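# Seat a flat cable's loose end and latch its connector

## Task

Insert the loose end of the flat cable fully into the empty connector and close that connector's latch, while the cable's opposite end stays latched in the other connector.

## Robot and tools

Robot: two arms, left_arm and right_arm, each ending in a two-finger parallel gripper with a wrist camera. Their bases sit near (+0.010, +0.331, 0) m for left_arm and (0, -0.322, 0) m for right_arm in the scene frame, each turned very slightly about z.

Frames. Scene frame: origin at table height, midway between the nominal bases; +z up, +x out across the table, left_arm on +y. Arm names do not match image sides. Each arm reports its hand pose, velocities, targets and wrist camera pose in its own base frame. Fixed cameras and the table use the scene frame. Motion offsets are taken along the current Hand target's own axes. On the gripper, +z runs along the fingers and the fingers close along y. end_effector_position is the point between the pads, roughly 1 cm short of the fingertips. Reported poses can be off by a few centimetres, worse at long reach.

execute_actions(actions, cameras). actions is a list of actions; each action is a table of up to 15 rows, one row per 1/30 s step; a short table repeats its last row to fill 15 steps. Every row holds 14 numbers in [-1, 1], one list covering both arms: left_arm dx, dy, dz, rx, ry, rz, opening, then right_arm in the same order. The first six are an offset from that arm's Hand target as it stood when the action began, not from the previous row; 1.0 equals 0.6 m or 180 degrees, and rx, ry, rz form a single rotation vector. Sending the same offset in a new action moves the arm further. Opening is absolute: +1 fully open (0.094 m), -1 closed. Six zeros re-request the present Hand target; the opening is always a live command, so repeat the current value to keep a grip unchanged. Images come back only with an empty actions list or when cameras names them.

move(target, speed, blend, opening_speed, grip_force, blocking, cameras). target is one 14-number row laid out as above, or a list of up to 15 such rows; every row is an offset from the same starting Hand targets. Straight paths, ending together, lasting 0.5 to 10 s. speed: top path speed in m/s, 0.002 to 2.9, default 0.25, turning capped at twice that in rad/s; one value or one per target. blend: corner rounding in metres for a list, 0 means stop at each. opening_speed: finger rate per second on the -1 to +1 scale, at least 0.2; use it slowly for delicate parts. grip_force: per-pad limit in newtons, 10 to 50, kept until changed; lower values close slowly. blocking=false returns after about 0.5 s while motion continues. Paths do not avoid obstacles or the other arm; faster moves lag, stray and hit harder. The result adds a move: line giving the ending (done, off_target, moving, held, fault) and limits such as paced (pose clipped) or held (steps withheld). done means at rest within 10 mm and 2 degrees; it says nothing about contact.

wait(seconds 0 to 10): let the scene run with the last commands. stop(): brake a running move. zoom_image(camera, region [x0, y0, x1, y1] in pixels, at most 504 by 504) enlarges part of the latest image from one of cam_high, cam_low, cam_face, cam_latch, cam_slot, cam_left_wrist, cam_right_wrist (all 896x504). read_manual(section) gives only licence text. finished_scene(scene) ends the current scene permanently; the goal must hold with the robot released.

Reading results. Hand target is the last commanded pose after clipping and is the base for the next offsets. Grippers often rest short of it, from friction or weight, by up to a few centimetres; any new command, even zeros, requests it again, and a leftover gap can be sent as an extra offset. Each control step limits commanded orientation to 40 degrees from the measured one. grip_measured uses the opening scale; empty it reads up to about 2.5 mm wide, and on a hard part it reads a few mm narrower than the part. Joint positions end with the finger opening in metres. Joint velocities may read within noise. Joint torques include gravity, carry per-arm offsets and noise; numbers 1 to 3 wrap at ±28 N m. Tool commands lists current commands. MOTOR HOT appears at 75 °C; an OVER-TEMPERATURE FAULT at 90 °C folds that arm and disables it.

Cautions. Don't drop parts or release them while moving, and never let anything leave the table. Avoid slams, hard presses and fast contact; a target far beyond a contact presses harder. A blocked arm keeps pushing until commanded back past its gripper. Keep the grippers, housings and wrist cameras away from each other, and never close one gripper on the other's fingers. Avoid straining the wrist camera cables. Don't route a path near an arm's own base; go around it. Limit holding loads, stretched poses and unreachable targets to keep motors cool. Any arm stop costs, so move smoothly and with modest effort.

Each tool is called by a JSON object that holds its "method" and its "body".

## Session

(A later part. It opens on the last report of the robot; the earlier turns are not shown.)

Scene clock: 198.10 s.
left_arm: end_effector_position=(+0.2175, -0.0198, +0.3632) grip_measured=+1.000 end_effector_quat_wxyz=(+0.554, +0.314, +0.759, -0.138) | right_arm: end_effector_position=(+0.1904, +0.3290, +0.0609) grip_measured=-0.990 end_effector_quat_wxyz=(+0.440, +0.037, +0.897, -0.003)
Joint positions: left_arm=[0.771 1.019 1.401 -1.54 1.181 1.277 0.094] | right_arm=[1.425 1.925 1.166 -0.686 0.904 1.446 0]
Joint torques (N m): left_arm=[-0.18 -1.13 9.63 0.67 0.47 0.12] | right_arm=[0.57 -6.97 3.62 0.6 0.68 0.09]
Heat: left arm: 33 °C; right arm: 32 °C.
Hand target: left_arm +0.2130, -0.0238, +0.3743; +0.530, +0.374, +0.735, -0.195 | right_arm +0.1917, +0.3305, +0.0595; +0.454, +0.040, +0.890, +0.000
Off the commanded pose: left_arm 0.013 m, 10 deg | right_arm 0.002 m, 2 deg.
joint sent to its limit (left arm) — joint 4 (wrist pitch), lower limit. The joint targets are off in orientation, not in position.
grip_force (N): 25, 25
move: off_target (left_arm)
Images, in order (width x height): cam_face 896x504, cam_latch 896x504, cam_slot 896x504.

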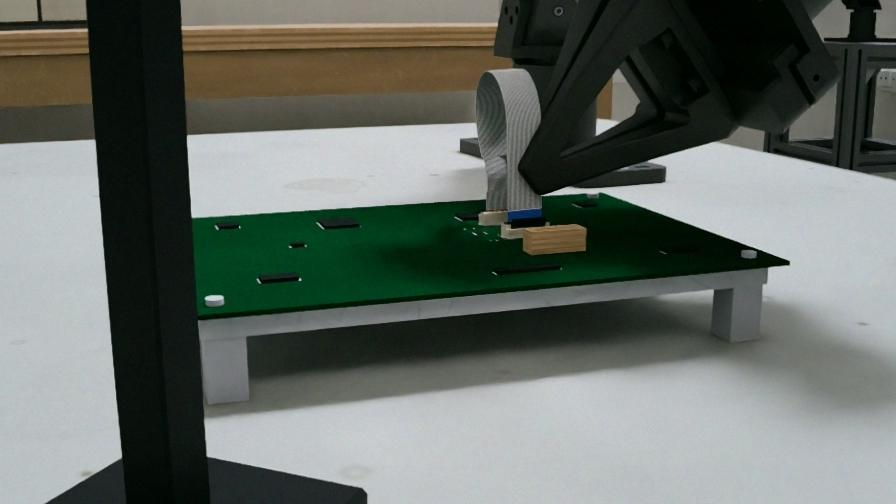

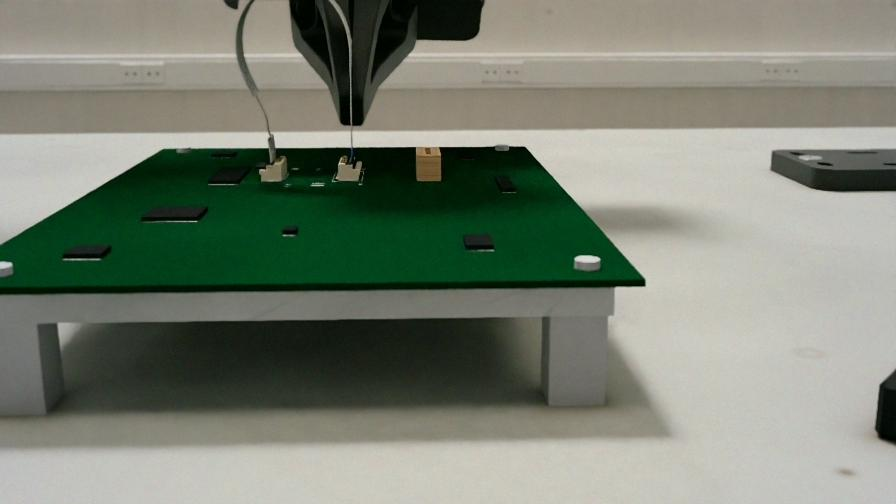

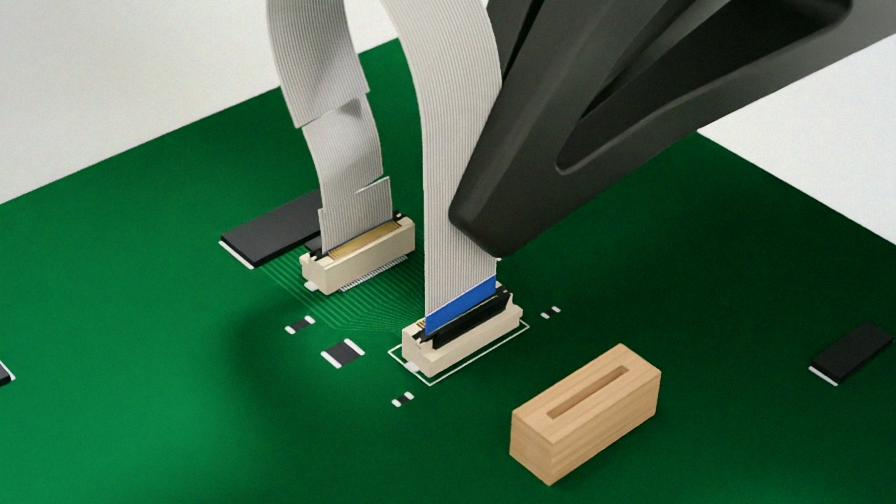

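{"method": "move", "body": {"target": [0,0,0,0,0,0,1,0.0039,-0.0020,0.0030,0,0,0,-1], "speed": 0.04, "cameras": ["cam_latch","cam_slot"]}}

{"method": "zoom_image", "body": {"camera": "cam_latch", "region": [320, 110, 380, 190]}}

{"method": "zoom_image", "body": {"camera": "cam_slot", "region": [390, 190, 560, 400]}}

Scene clock: 200.20 s.
left_arm: end_effector_position=(+0.2175, -0.0198, +0.3632) grip_measured=+1.000 end_effector_quat_wxyz=(+0.554, +0.314, +0.759, -0.138) | right_arm: end_effector_position=(+0.1904, +0.3292, +0.0591) grip_measured=-0.990 end_effector_quat_wxyz=(+0.440, +0.038, +0.897, +0.001)
Joint positions: left_arm=[0.771 1.019 1.401 -1.54 1.181 1.277 0.094] | right_arm=[1.425 1.925 1.156 -0.67 0.904 1.446 0]
Joint torques (N m): left_arm=[-0.02 -1.16 9.55 0.7 0.47 0.12] | right_arm=[0.53 -6.8 3.51 0.58 0.68 0.08]
Heat: left arm: 33 °C; right arm: 32 °C.
Hand target: left_arm +0.2130, -0.0238, +0.3743; +0.530, +0.374, +0.735, -0.195 | right_arm +0.1917, +0.3294, +0.0565; +0.454, +0.040, +0.890, +0.000
Off the commanded pose: left_arm 0.013 m, 10 deg | right_arm 0.003 m, 2 deg.
joint sent to its limit (left arm) — joint 4 (wrist pitch), lower limit. The joint targets are off in orientation, not in position.
grip_force (N): 25, 25
move: off_target (left_arm)
Images, in order (width x height): cam_latch 896x504, cam_slot 896x504.

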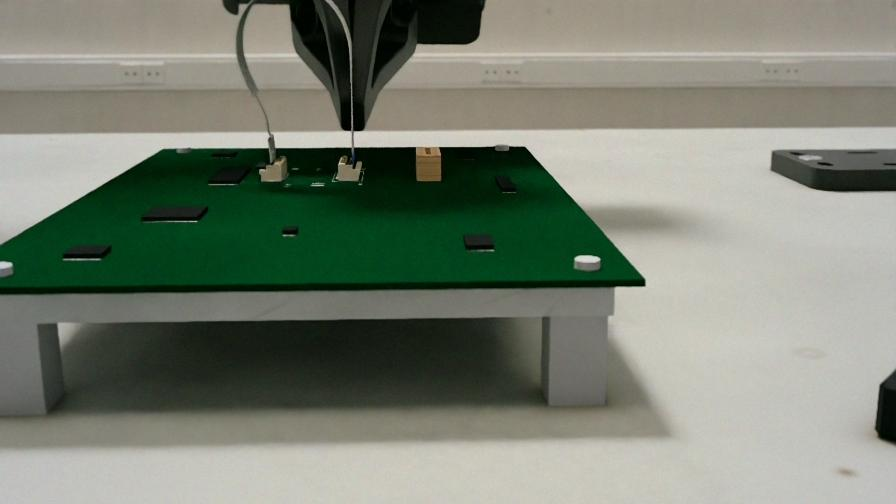

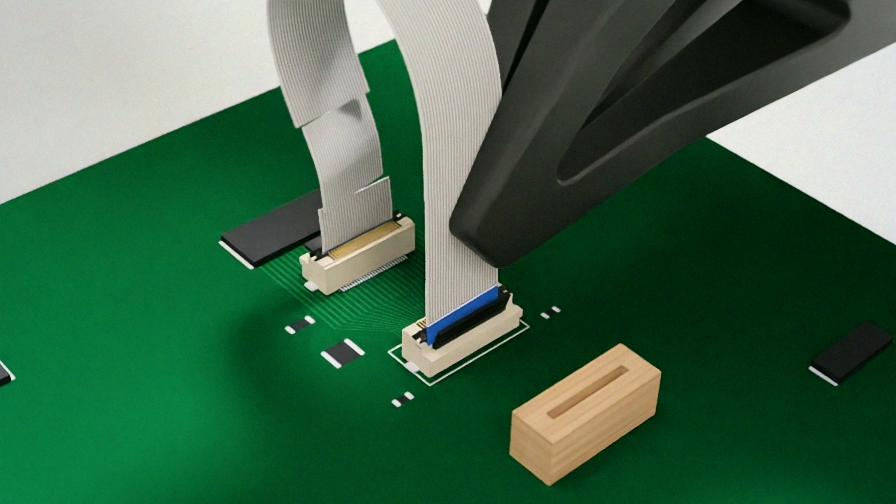

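Scaled by 6.300 from the camera's 896x504 image, which has a finer 1280x720 frame.

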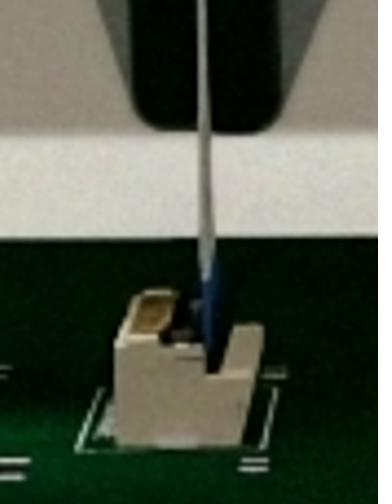

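Scaled by 2.400 from the camera's 896x504 image, which has a finer 1280x720 frame.

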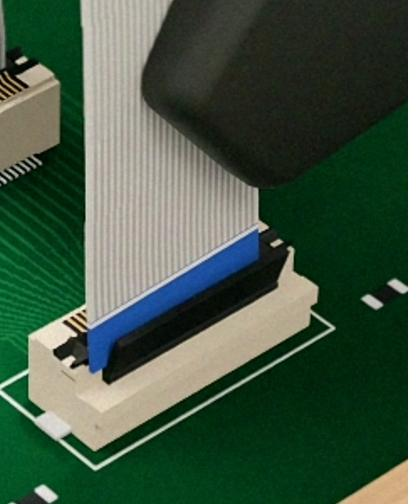

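{"method": "move", "body": {"target": [[0,0,0,0,0,0,1,-0.0002,-0.0030,0,0,0,0,-1],[0,0,0,0,0,0,1,-0.0460,-0.001,-0.0333,0,0,0,-1],[0,0,0,0,0,0,1,-0.0459,0.0023,-0.0333,0,0,0,-1],[0,0,0,0,0,0,1,-0.0244,0.0012,-0.0177,0,0,0,-1],[0,0,0,0,0,0,1,-0.0131,0.0008,-0.0095,0,0,0,-1]], "speed": 0.04, "cameras": ["cam_latch","cam_slot"]}}

{"method": "zoom_image", "body": {"camera": "cam_latch", "region": [320, 110, 380, 190]}}

{"method": "zoom_image", "body": {"camera": "cam_slot", "region": [390, 190, 560, 400]}}

Scene clock: 205.43 s.
left_arm: end_effector_position=(+0.2175, -0.0198, +0.3632) grip_measured=+1.000 end_effector_quat_wxyz=(+0.554, +0.314, +0.759, -0.138) | right_arm: end_effector_position=(+0.1898, +0.3283, +0.0676) grip_measured=-0.990 end_effector_quat_wxyz=(+0.440, +0.036, +0.897, -0.002)
Joint positions: left_arm=[0.771 1.019 1.401 -1.54 1.181 1.277 0.094] | right_arm=[1.427 1.909 1.173 -0.709 0.906 1.446 0]
Joint torques (N m): left_arm=[0.01 -1.2 9.52 0.73 0.49 0.16] | right_arm=[0.38 -6.94 3.69 0.59 0.66 0.09]
Heat: left arm: 33 °C; right arm: 33 °C.
Hand target: left_arm +0.2130, -0.0238, +0.3743; +0.530, +0.374, +0.735, -0.195 | right_arm +0.1917, +0.3296, +0.0662; +0.454, +0.040, +0.890, +0.000
Off the commanded pose: left_arm 0.013 m, 10 deg | right_arm 0.003 m, 2 deg.
joint sent to its limit (left arm) — joint 4 (wrist pitch), lower limit. The joint targets are off in orientation, not in position.
grip_force (N): 25, 25
move: off_target (left_arm)
Images, in order (width x height): cam_latch 896x504, cam_slot 896x504.

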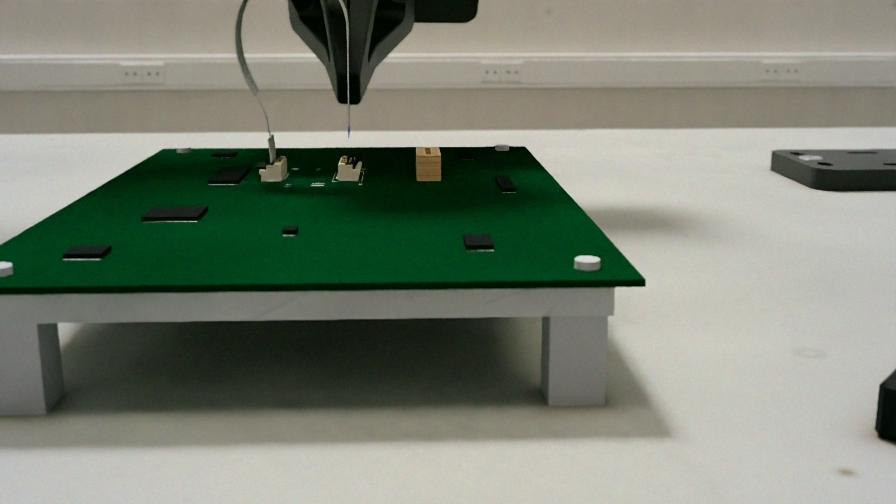

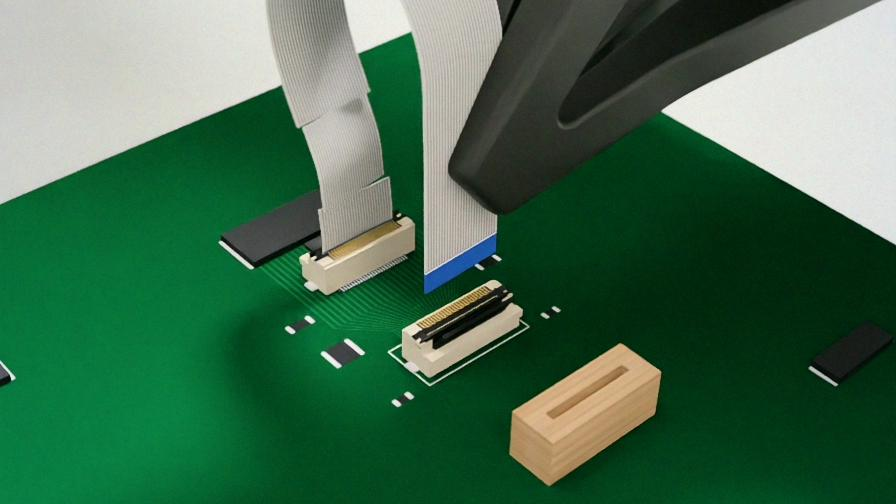

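Scaled by 6.300 from the camera's 896x504 image, which has a finer 1280x720 frame.

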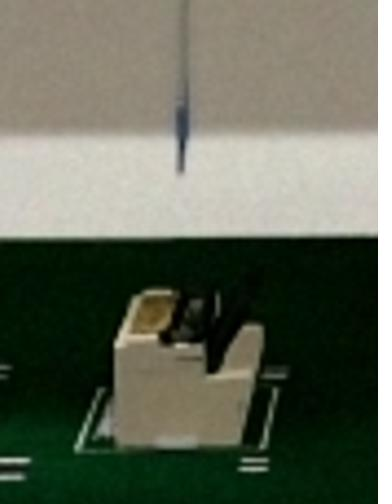

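Scaled by 2.400 from the camera's 896x504 image, which has a finer 1280x720 frame.

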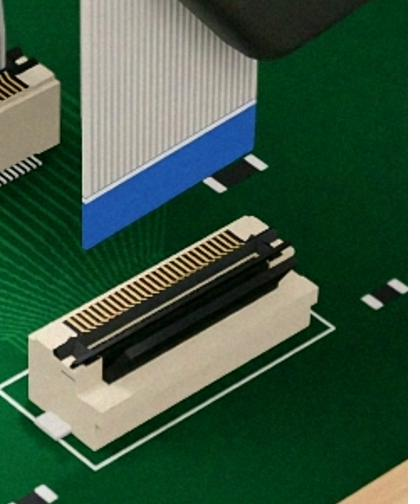

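{"method": "zoom_image", "body": {"camera": "cam_latch", "region": [335, 145, 365, 185]}}

Scaled by 12.600 from the camera's 896x504 image, which has a finer 1280x720 frame.

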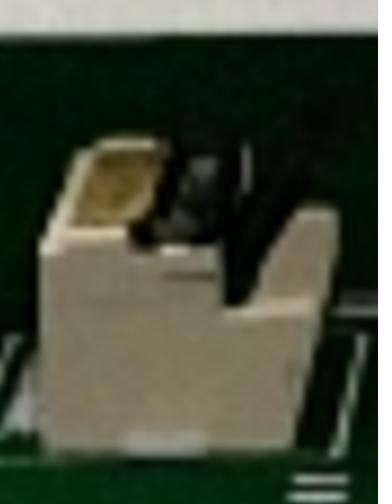

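{"method": "zoom_image", "body": {"camera": "cam_slot", "region": [395, 270, 535, 390]}}

{"method": "execute_actions", "body": {"actions": [], "cameras": ["cam_low","cam_right_wrist","cam_face","cam_latch","cam_slot"]}}

{"method": "zoom_image", "body": {"camera": "cam_face", "region": [460, 165, 600, 265]}}

Scaled by 3.600 from the camera's 896x504 image, which has a finer 1280x720 frame.

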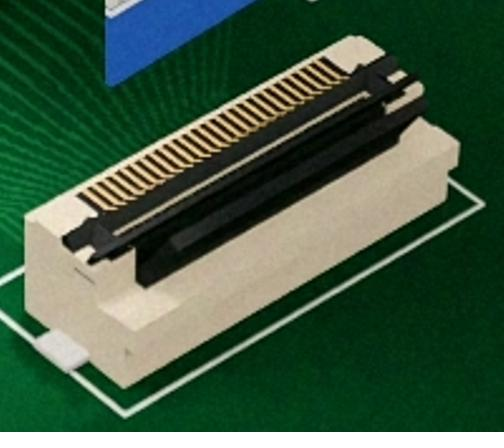

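Scene clock: 207.87 s.
left_arm: end_effector_position=(+0.2175, -0.0198, +0.3632) grip_measured=+1.000 end_effector_quat_wxyz=(+0.554, +0.314, +0.759, -0.138) | right_arm: end_effector_position=(+0.1898, +0.3284, +0.0676) grip_measured=-0.990 end_effector_quat_wxyz=(+0.440, +0.036, +0.897, -0.002)
Joint positions: left_arm=[0.771 1.019 1.401 -1.54 1.181 1.277 0.094] | right_arm=[1.427 1.909 1.173 -0.709 0.906 1.446 0]
Joint velocities: within noise
Joint torques (N m): left_arm=[-0.02 -1.06 9.43 0.73 0.48 0.14] | right_arm=[0.36 -6.93 3.69 0.6 0.67 0.09]
Heat: left arm: 33 °C; right arm: 33 °C.
Hand target: left_arm +0.2130, -0.0238, +0.3743; +0.530, +0.374, +0.735, -0.195 | right_arm +0.1917, +0.3296, +0.0662; +0.454, +0.040, +0.890, +0.000
Tool commands: left_gripper/opening=+1.0 right_gripper/opening=-1.0
Off the commanded pose: left_arm 0.013 m, 10 deg | right_arm 0.003 m, 2 deg.
grip_force (N): 25, 25
Images, in order (width x height): cam_low 896x504, cam_face 896x504, cam_latch 896x504, cam_slot 896x504, cam_right_wrist 896x504.

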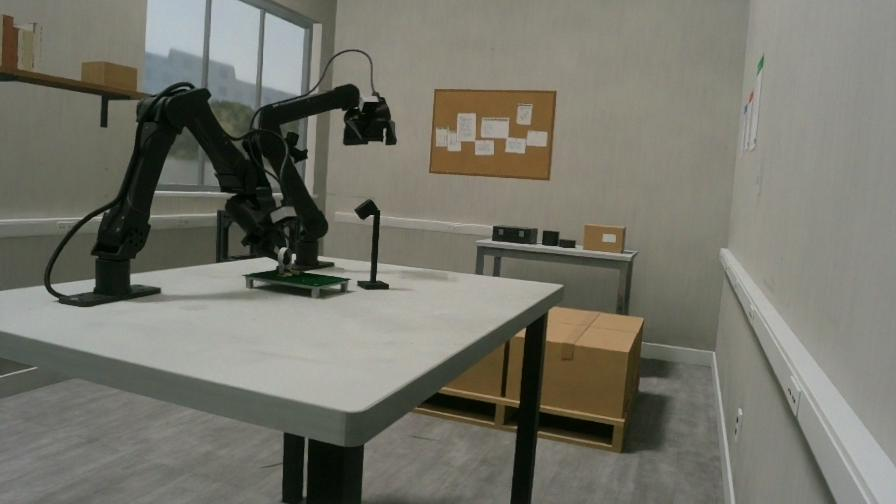

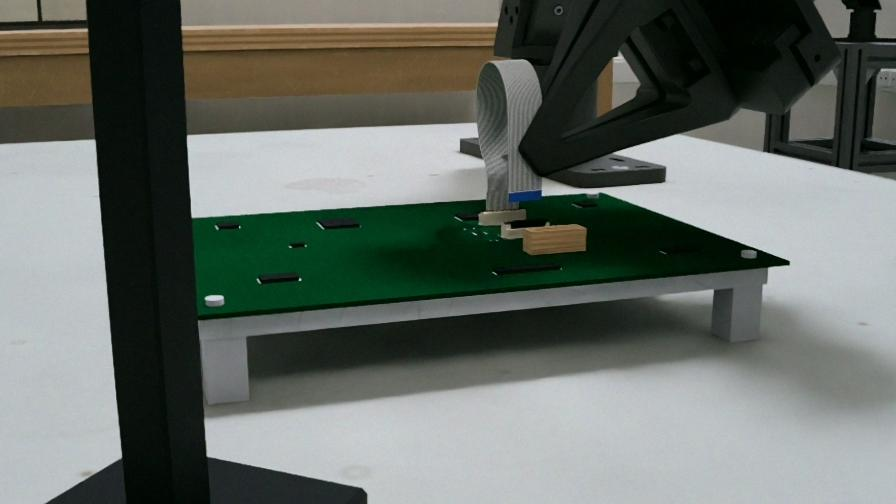

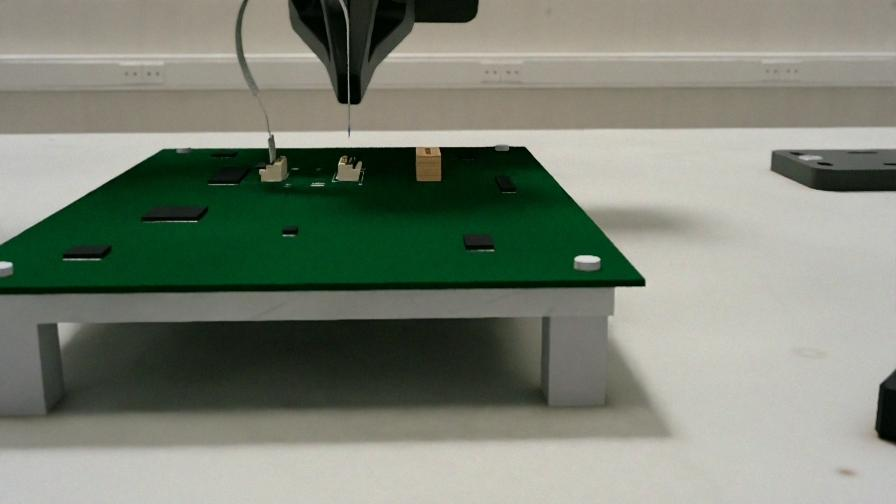

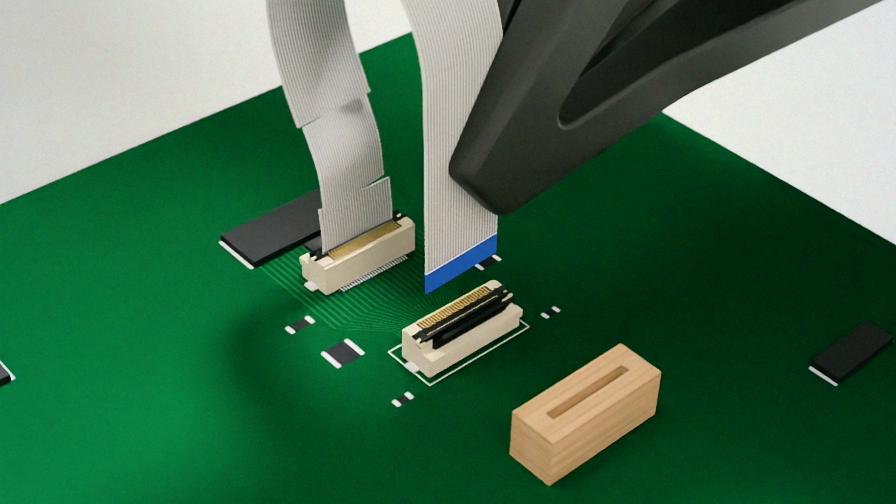

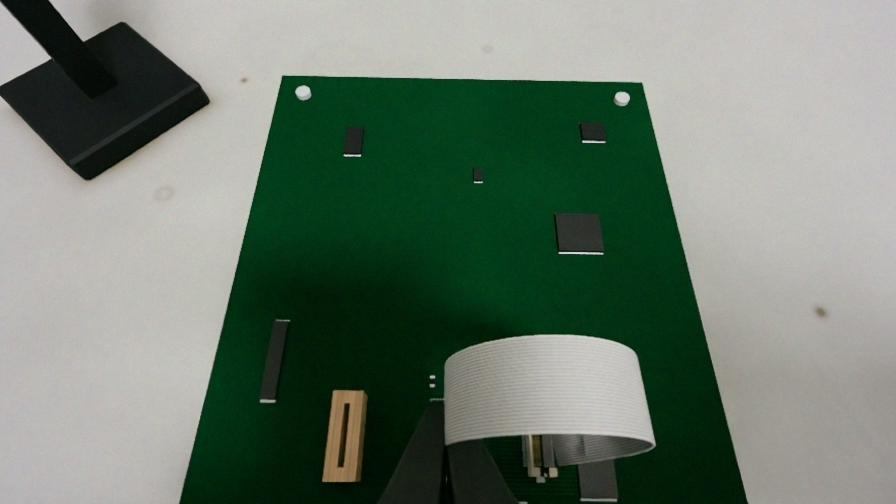

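Scaled by 3.600 from the camera's 896x504 image, which has a finer 1280x720 frame.

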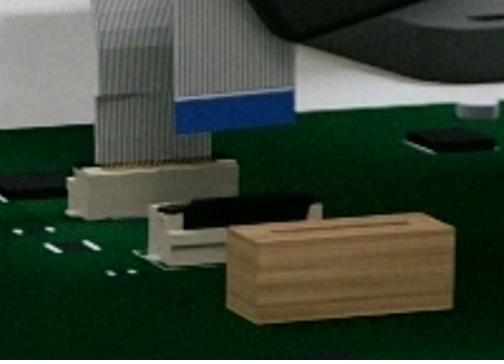

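{"method": "move", "body": {"target": [[0,0,0,0,0,0,1,0.0010,0.0100,-0.0003,0,0,0,-1]], "speed": 0.04, "cameras": ["cam_latch"]}}

{"method": "zoom_image", "body": {"camera": "cam_latch", "region": [320, 110, 380, 190]}}

Scene clock: 211.00 s.
left_arm: end_effector_position=(+0.2175, -0.0198, +0.3632) grip_measured=+1.000 end_effector_quat_wxyz=(+0.554, +0.314, +0.759, -0.138) | right_arm: end_effector_position=(+0.1896, +0.3272, +0.0606) grip_measured=-0.990 end_effector_quat_wxyz=(+0.439, +0.032, +0.898, -0.012)
Joint positions: left_arm=[0.771 1.019 1.401 -1.54 1.181 1.277 0.094] | right_arm=[1.427 1.93 1.173 -0.709 0.906 1.447 0]
Joint torques (N m): left_arm=[-0.18 -1.06 9.77 0.73 0.46 0.16] | right_arm=[0.62 -7.15 5.85 0.47 0.67 0.13]
Heat: left arm: 33 °C; right arm: 33 °C.
Hand target: left_arm +0.2130, -0.0238, +0.3743; +0.530, +0.374, +0.735, -0.195 | right_arm +0.1916, +0.3356, +0.0661; +0.454, +0.040, +0.890, +0.000
Off the commanded pose: left_arm 0.013 m, 10 deg | right_arm 0.010 m, 2 deg.
joint sent to its limit (left arm) — joint 4 (wrist pitch), lower limit. The joint targets are off in orientation, not in position.
grip_force (N): 25, 25
move: off_target (left_arm)
Images, in order (width x height): cam_latch 896x504.

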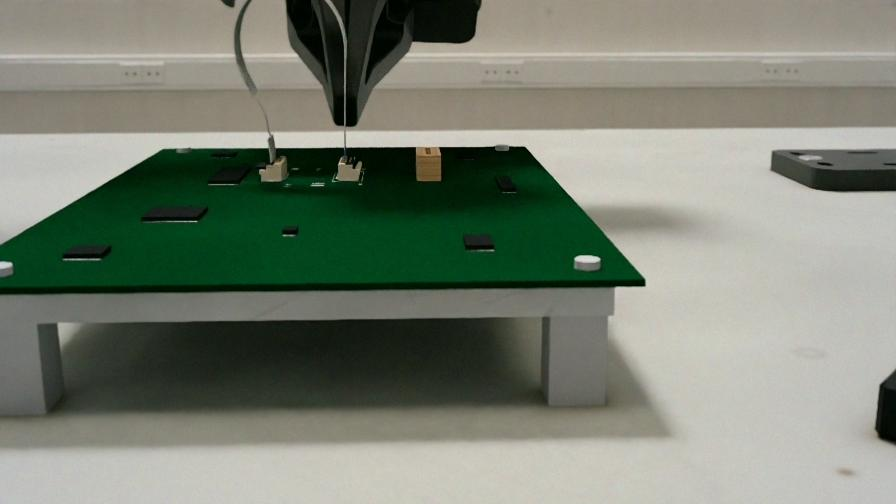

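Scaled by 6.300 from the camera's 896x504 image, which has a finer 1280x720 frame.

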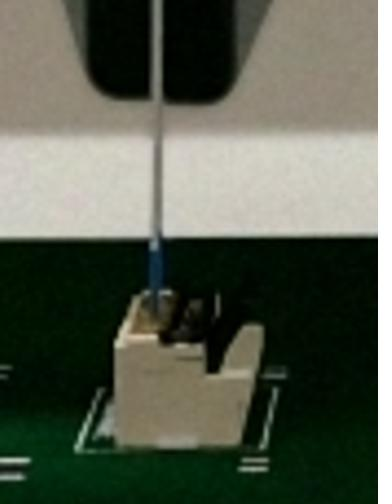

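{"method": "move", "body": {"target": [[0,0,0,0,0,0,1,-0.0336,-0.0085,-0.0235,0,0,0,-1],[0,0,0,0,0,0,1,-0.0320,0.0015,-0.0239,0,0,0,-1],[0,0,0,0,0,0,1,-0.0115,0.0005,-0.0083,0,0,0,-1],[0,0,0,0,0,0,1,-0.0020,0.0003,-0.0013,0,0,0,-1]], "speed": 0.04, "cameras": ["cam_latch"]}}

{"method": "zoom_image", "body": {"camera": "cam_latch", "region": [320, 110, 380, 190]}}

Scene clock: 214.97 s.
left_arm: end_effector_position=(+0.2175, -0.0198, +0.3632) grip_measured=+1.000 end_effector_quat_wxyz=(+0.554, +0.314, +0.759, -0.138) | right_arm: end_effector_position=(+0.1904, +0.3334, +0.0673) grip_measured=-0.990 end_effector_quat_wxyz=(+0.440, +0.035, +0.898, -0.006)
Joint positions: left_arm=[0.771 1.019 1.401 -1.54 1.181 1.277 0.094] | right_arm=[1.427 1.931 1.205 -0.727 0.905 1.448 0]
Joint torques (N m): left_arm=[-0.02 -1.01 9.51 0.66 0.49 0.13] | right_arm=[0.58 -7.41 3.78 0.59 0.68 0.12]
Heat: left arm: 33 °C; right arm: 33 °C.
Hand target: left_arm +0.2130, -0.0238, +0.3743; +0.530, +0.374, +0.735, -0.195 | right_arm +0.1917, +0.3357, +0.0675; +0.454, +0.040, +0.890, +0.000
Off the commanded pose: left_arm 0.013 m, 10 deg | right_arm 0.003 m, 2 deg.
joint sent to its limit (left arm) — joint 4 (wrist pitch), lower limit. The joint targets are off in orientation, not in position.
grip_force (N): 25, 25
move: off_target (left_arm)
Images, in order (width x height): cam_latch 896x504.

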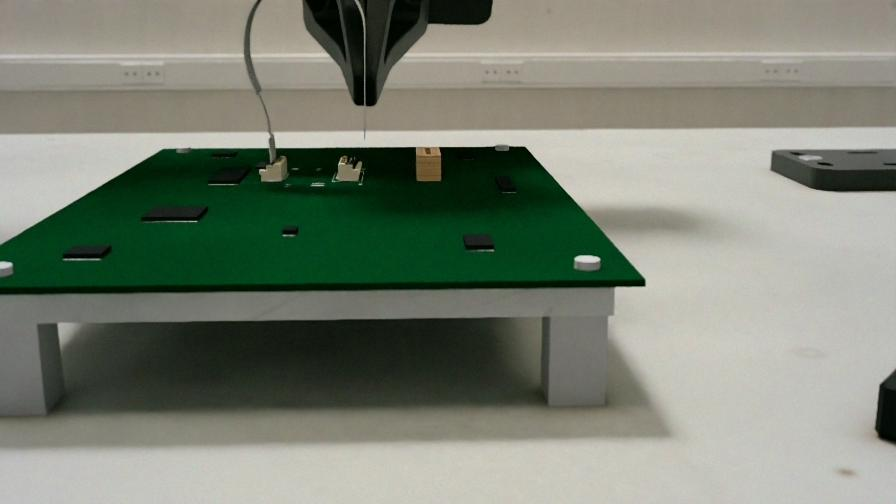

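Scaled by 6.300 from the camera's 896x504 image, which has a finer 1280x720 frame.

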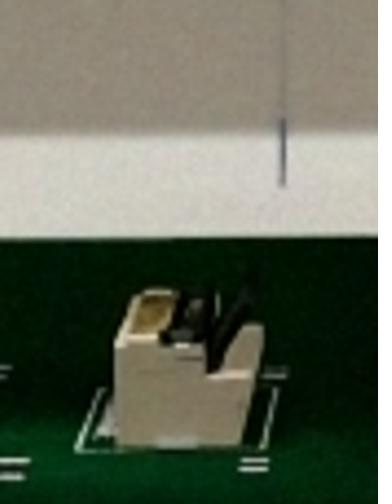

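{"method": "move", "body": {"target": [[0,0,0,0,0,0,1,0.0108,-0.0014,0.0078,0,0,0,-1]], "speed": 0.04, "cameras": ["cam_latch"]}}

{"method": "zoom_image", "body": {"camera": "cam_latch", "region": [320, 110, 380, 190]}}

Scene clock: 217.13 s.
left_arm: end_effector_position=(+0.2175, -0.0198, +0.3632) grip_measured=+1.000 end_effector_quat_wxyz=(+0.554, +0.314, +0.759, -0.138) | right_arm: end_effector_position=(+0.1904, +0.3333, +0.0599) grip_measured=-0.990 end_effector_quat_wxyz=(+0.440, +0.036, +0.897, -0.005)
Joint positions: left_arm=[0.771 1.019 1.401 -1.54 1.181 1.277 0.094] | right_arm=[1.427 1.943 1.188 -0.696 0.905 1.448 0]
Joint torques (N m): left_arm=[-0.13 -0.99 9.5 0.75 0.46 0.11] | right_arm=[0.58 -7.32 3.66 0.6 0.68 0.11]
Heat: left arm: 33 °C; right arm: 33 °C.
Hand target: left_arm +0.2130, -0.0238, +0.3743; +0.530, +0.374, +0.735, -0.195 | right_arm +0.1917, +0.3352, +0.0595; +0.454, +0.040, +0.890, +0.000
Off the commanded pose: left_arm 0.013 m, 10 deg | right_arm 0.002 m, 2 deg.
joint sent to its limit (left arm) — joint 4 (wrist pitch), lower limit. The joint targets are off in orientation, not in position.
grip_force (N): 25, 25
move: off_target (left_arm)
Images, in order (width x height): cam_latch 896x504.

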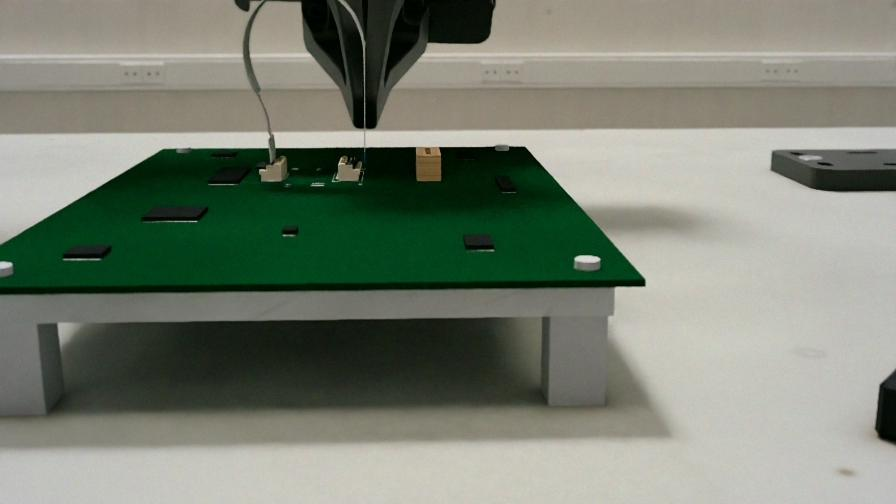

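Scaled by 6.300 from the camera's 896x504 image, which has a finer 1280x720 frame.

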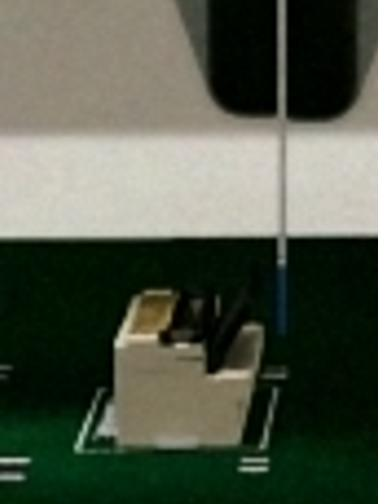

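{"method": "move", "body": {"target": [[0,0,0,0,0,0,1,-0.0005,-0.0067,0.0002,0,0,0,-1]], "speed": 0.03, "cameras": ["cam_latch","cam_slot"]}}

{"method": "zoom_image", "body": {"camera": "cam_latch", "region": [320, 110, 380, 190]}}

{"method": "zoom_image", "body": {"camera": "cam_slot", "region": [390, 190, 560, 400]}}

Scene clock: 218.93 s.
left_arm: end_effector_position=(+0.2175, -0.0198, +0.3632) grip_measured=+1.000 end_effector_quat_wxyz=(+0.554, +0.314, +0.759, -0.138) | right_arm: end_effector_position=(+0.1901, +0.3311, +0.0561) grip_measured=-0.990 end_effector_quat_wxyz=(+0.439, +0.036, +0.898, -0.005)
Joint positions: left_arm=[0.771 1.019 1.401 -1.54 1.181 1.277 0.094] | right_arm=[1.427 1.943 1.171 -0.679 0.905 1.448 0]
Joint torques (N m): left_arm=[-0.09 -1.09 9.55 0.71 0.46 0.13] | right_arm=[0.44 -8.25 3.47 0.52 0.69 0.08]
Heat: left arm: 33 °C; right arm: 33 °C.
Hand target: left_arm +0.2130, -0.0238, +0.3743; +0.530, +0.374, +0.735, -0.195 | right_arm +0.1916, +0.3310, +0.0594; +0.454, +0.040, +0.890, +0.000
Off the commanded pose: left_arm 0.013 m, 10 deg | right_arm 0.004 m, 2 deg.
joint sent to its limit (left arm) — joint 4 (wrist pitch), lower limit. The joint targets are off in orientation, not in position.
grip_force (N): 25, 25
move: off_target (left_arm)
Images, in order (width x height): cam_latch 896x504, cam_slot 896x504.

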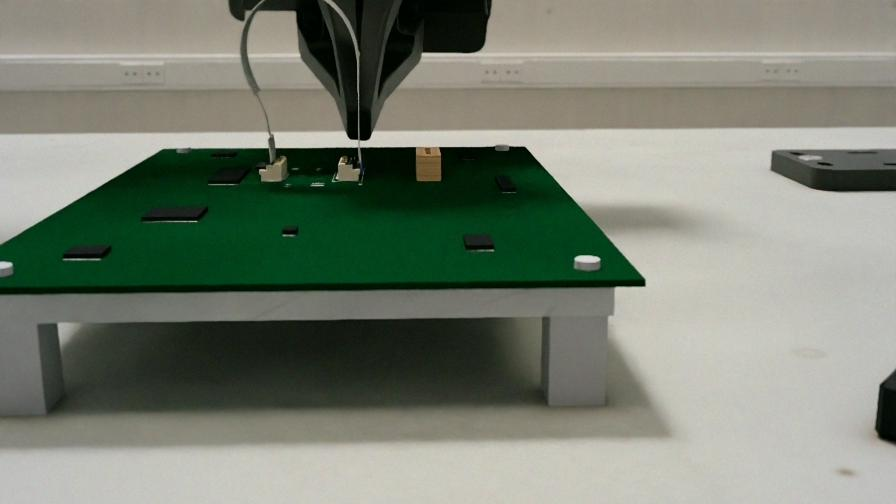

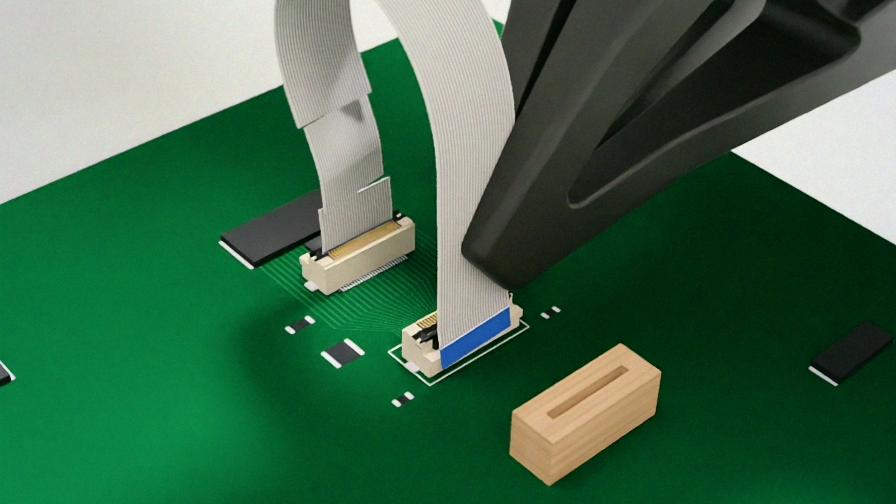

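Scaled by 6.300 from the camera's 896x504 image, which has a finer 1280x720 frame.

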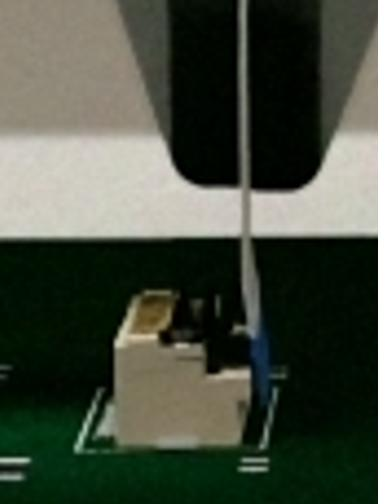

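Scaled by 2.400 from the camera's 896x504 image, which has a finer 1280x720 frame.

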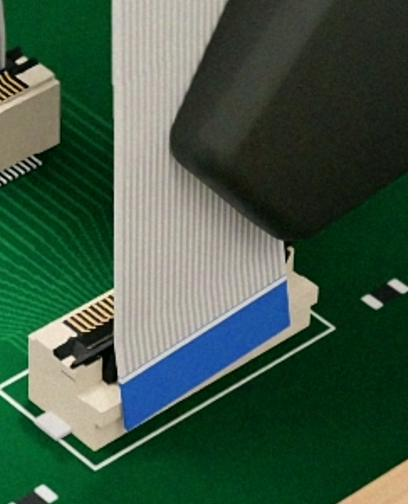

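{"method": "move", "body": {"target": [[0,0,0,0,0,0,1,-0.0270,-0.0007,-0.0194,0,0,0,-1]], "speed": 0.04, "cameras": ["cam_latch","cam_slot"]}}

{"method": "zoom_image", "body": {"camera": "cam_latch", "region": [320, 110, 380, 190]}}

{"method": "zoom_image", "body": {"camera": "cam_slot", "region": [390, 190, 560, 400]}}

Scene clock: 220.97 s.
left_arm: end_effector_position=(+0.2175, -0.0198, +0.3632) grip_measured=+1.000 end_effector_quat_wxyz=(+0.554, +0.314, +0.759, -0.138) | right_arm: end_effector_position=(+0.1898, +0.3293, +0.0584) grip_measured=-0.990 end_effector_quat_wxyz=(+0.439, +0.034, +0.898, -0.008)
Joint positions: left_arm=[0.771 1.019 1.401 -1.54 1.181 1.277 0.094] | right_arm=[1.427 1.938 1.174 -0.697 0.905 1.448 0]
Joint torques (N m): left_arm=[-0.17 -1.07 9.57 0.69 0.46 0.11] | right_arm=[0.35 -10.91 5.6 0.06 0.67 0.05]
Heat: left arm: 33 °C; right arm: 33 °C.
Hand target: left_arm +0.2130, -0.0238, +0.3743; +0.530, +0.374, +0.735, -0.195 | right_arm +0.1917, +0.3299, +0.0795; +0.454, +0.040, +0.890, +0.000
Off the commanded pose: left_arm 0.013 m, 10 deg | right_arm 0.021 m, 2 deg.
joint sent to its limit (left arm) — joint 4 (wrist pitch), lower limit. The joint targets are off in orientation, not in position.
grip_force (N): 25, 25
move: off_target (left_arm, right_arm)
Images, in order (width x height): cam_latch 896x504, cam_slot 896x504.

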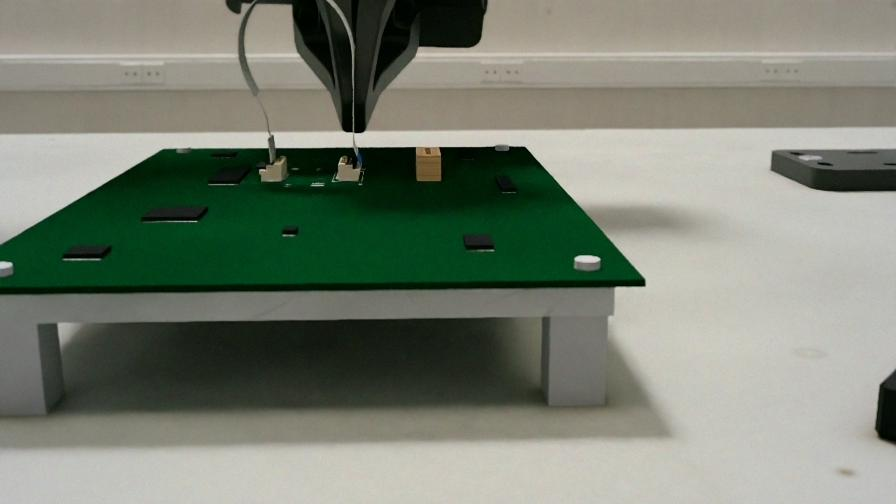

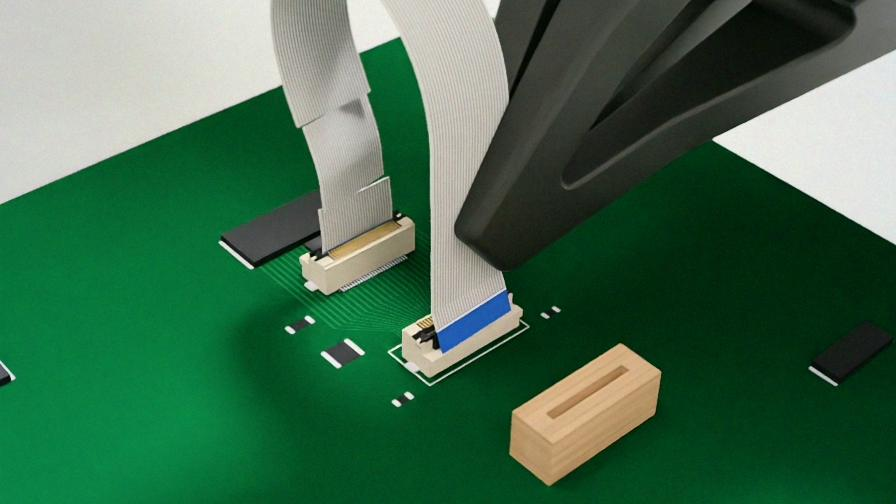

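Scaled by 6.300 from the camera's 896x504 image, which has a finer 1280x720 frame.

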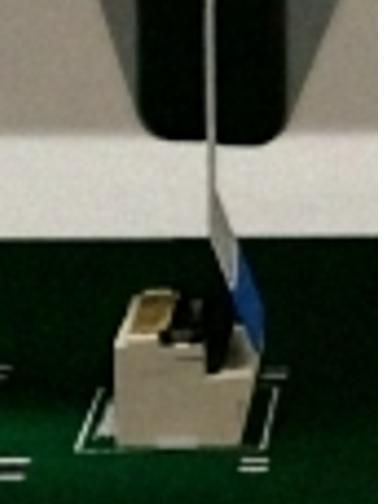

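Scaled by 2.400 from the camera's 896x504 image, which has a finer 1280x720 frame.

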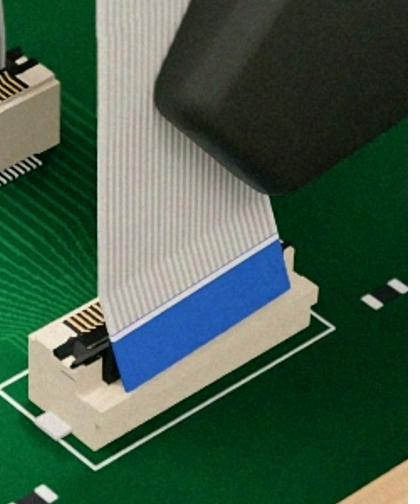

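{"method": "move", "body": {"target": [[0,0,0,0,0,0,1,-0.0149,0.0006,-0.0108,0,0,0,-1]], "speed": 0.04, "cameras": ["cam_latch","cam_slot"]}}

{"method": "zoom_image", "body": {"camera": "cam_latch", "region": [320, 110, 380, 190]}}

{"method": "zoom_image", "body": {"camera": "cam_slot", "region": [390, 190, 560, 400]}}

Scene clock: 222.97 s.
left_arm: end_effector_position=(+0.2175, -0.0198, +0.3632) grip_measured=+1.000 end_effector_quat_wxyz=(+0.554, +0.314, +0.759, -0.138) | right_arm: end_effector_position=(+0.1891, +0.3242, +0.0679) grip_measured=-0.990 end_effector_quat_wxyz=(+0.438, +0.027, +0.898, -0.021)
Joint positions: left_arm=[0.771 1.019 1.401 -1.54 1.181 1.277 0.094] | right_arm=[1.427 1.919 1.193 -0.762 0.905 1.448 0]
Joint torques (N m): left_arm=[-0.09 -1.1 9.46 0.71 0.45 0.13] | right_arm=[0.38 -10.84 6.01 0.21 0.69 0.07]
Heat: left arm: 33 °C; right arm: 34 °C.
Hand target: left_arm +0.2130, -0.0238, +0.3743; +0.530, +0.374, +0.735, -0.195 | right_arm +0.1917, +0.3299, +0.0906; +0.454, +0.040, +0.890, +0.000
Off the commanded pose: left_arm 0.013 m, 10 deg | right_arm 0.024 m, 3 deg.
joint sent to its limit (left arm) — joint 4 (wrist pitch), lower limit. The joint targets are off in orientation, not in position.
grip_force (N): 25, 25
move: off_target (left_arm, right_arm)
Images, in order (width x height): cam_latch 896x504, cam_slot 896x504.

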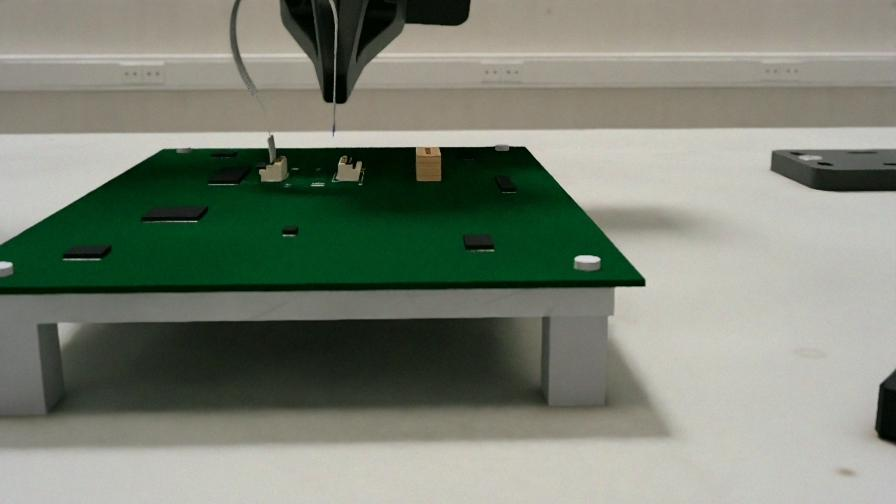

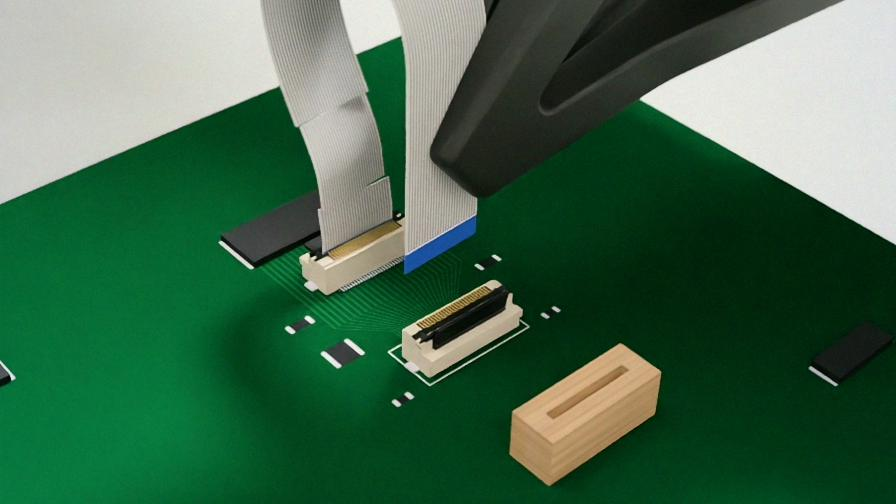

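Scaled by 6.300 from the camera's 896x504 image, which has a finer 1280x720 frame.

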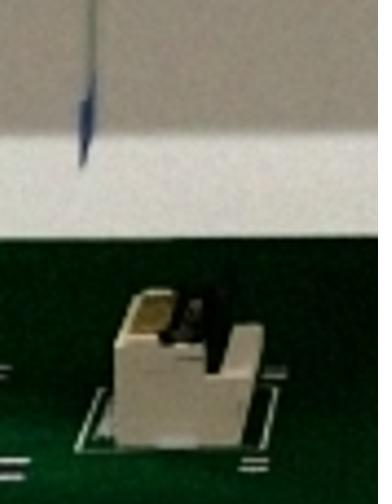

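Scaled by 2.400 from the camera's 896x504 image, which has a finer 1280x720 frame.

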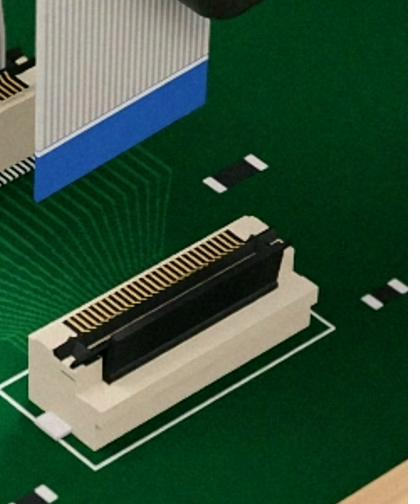

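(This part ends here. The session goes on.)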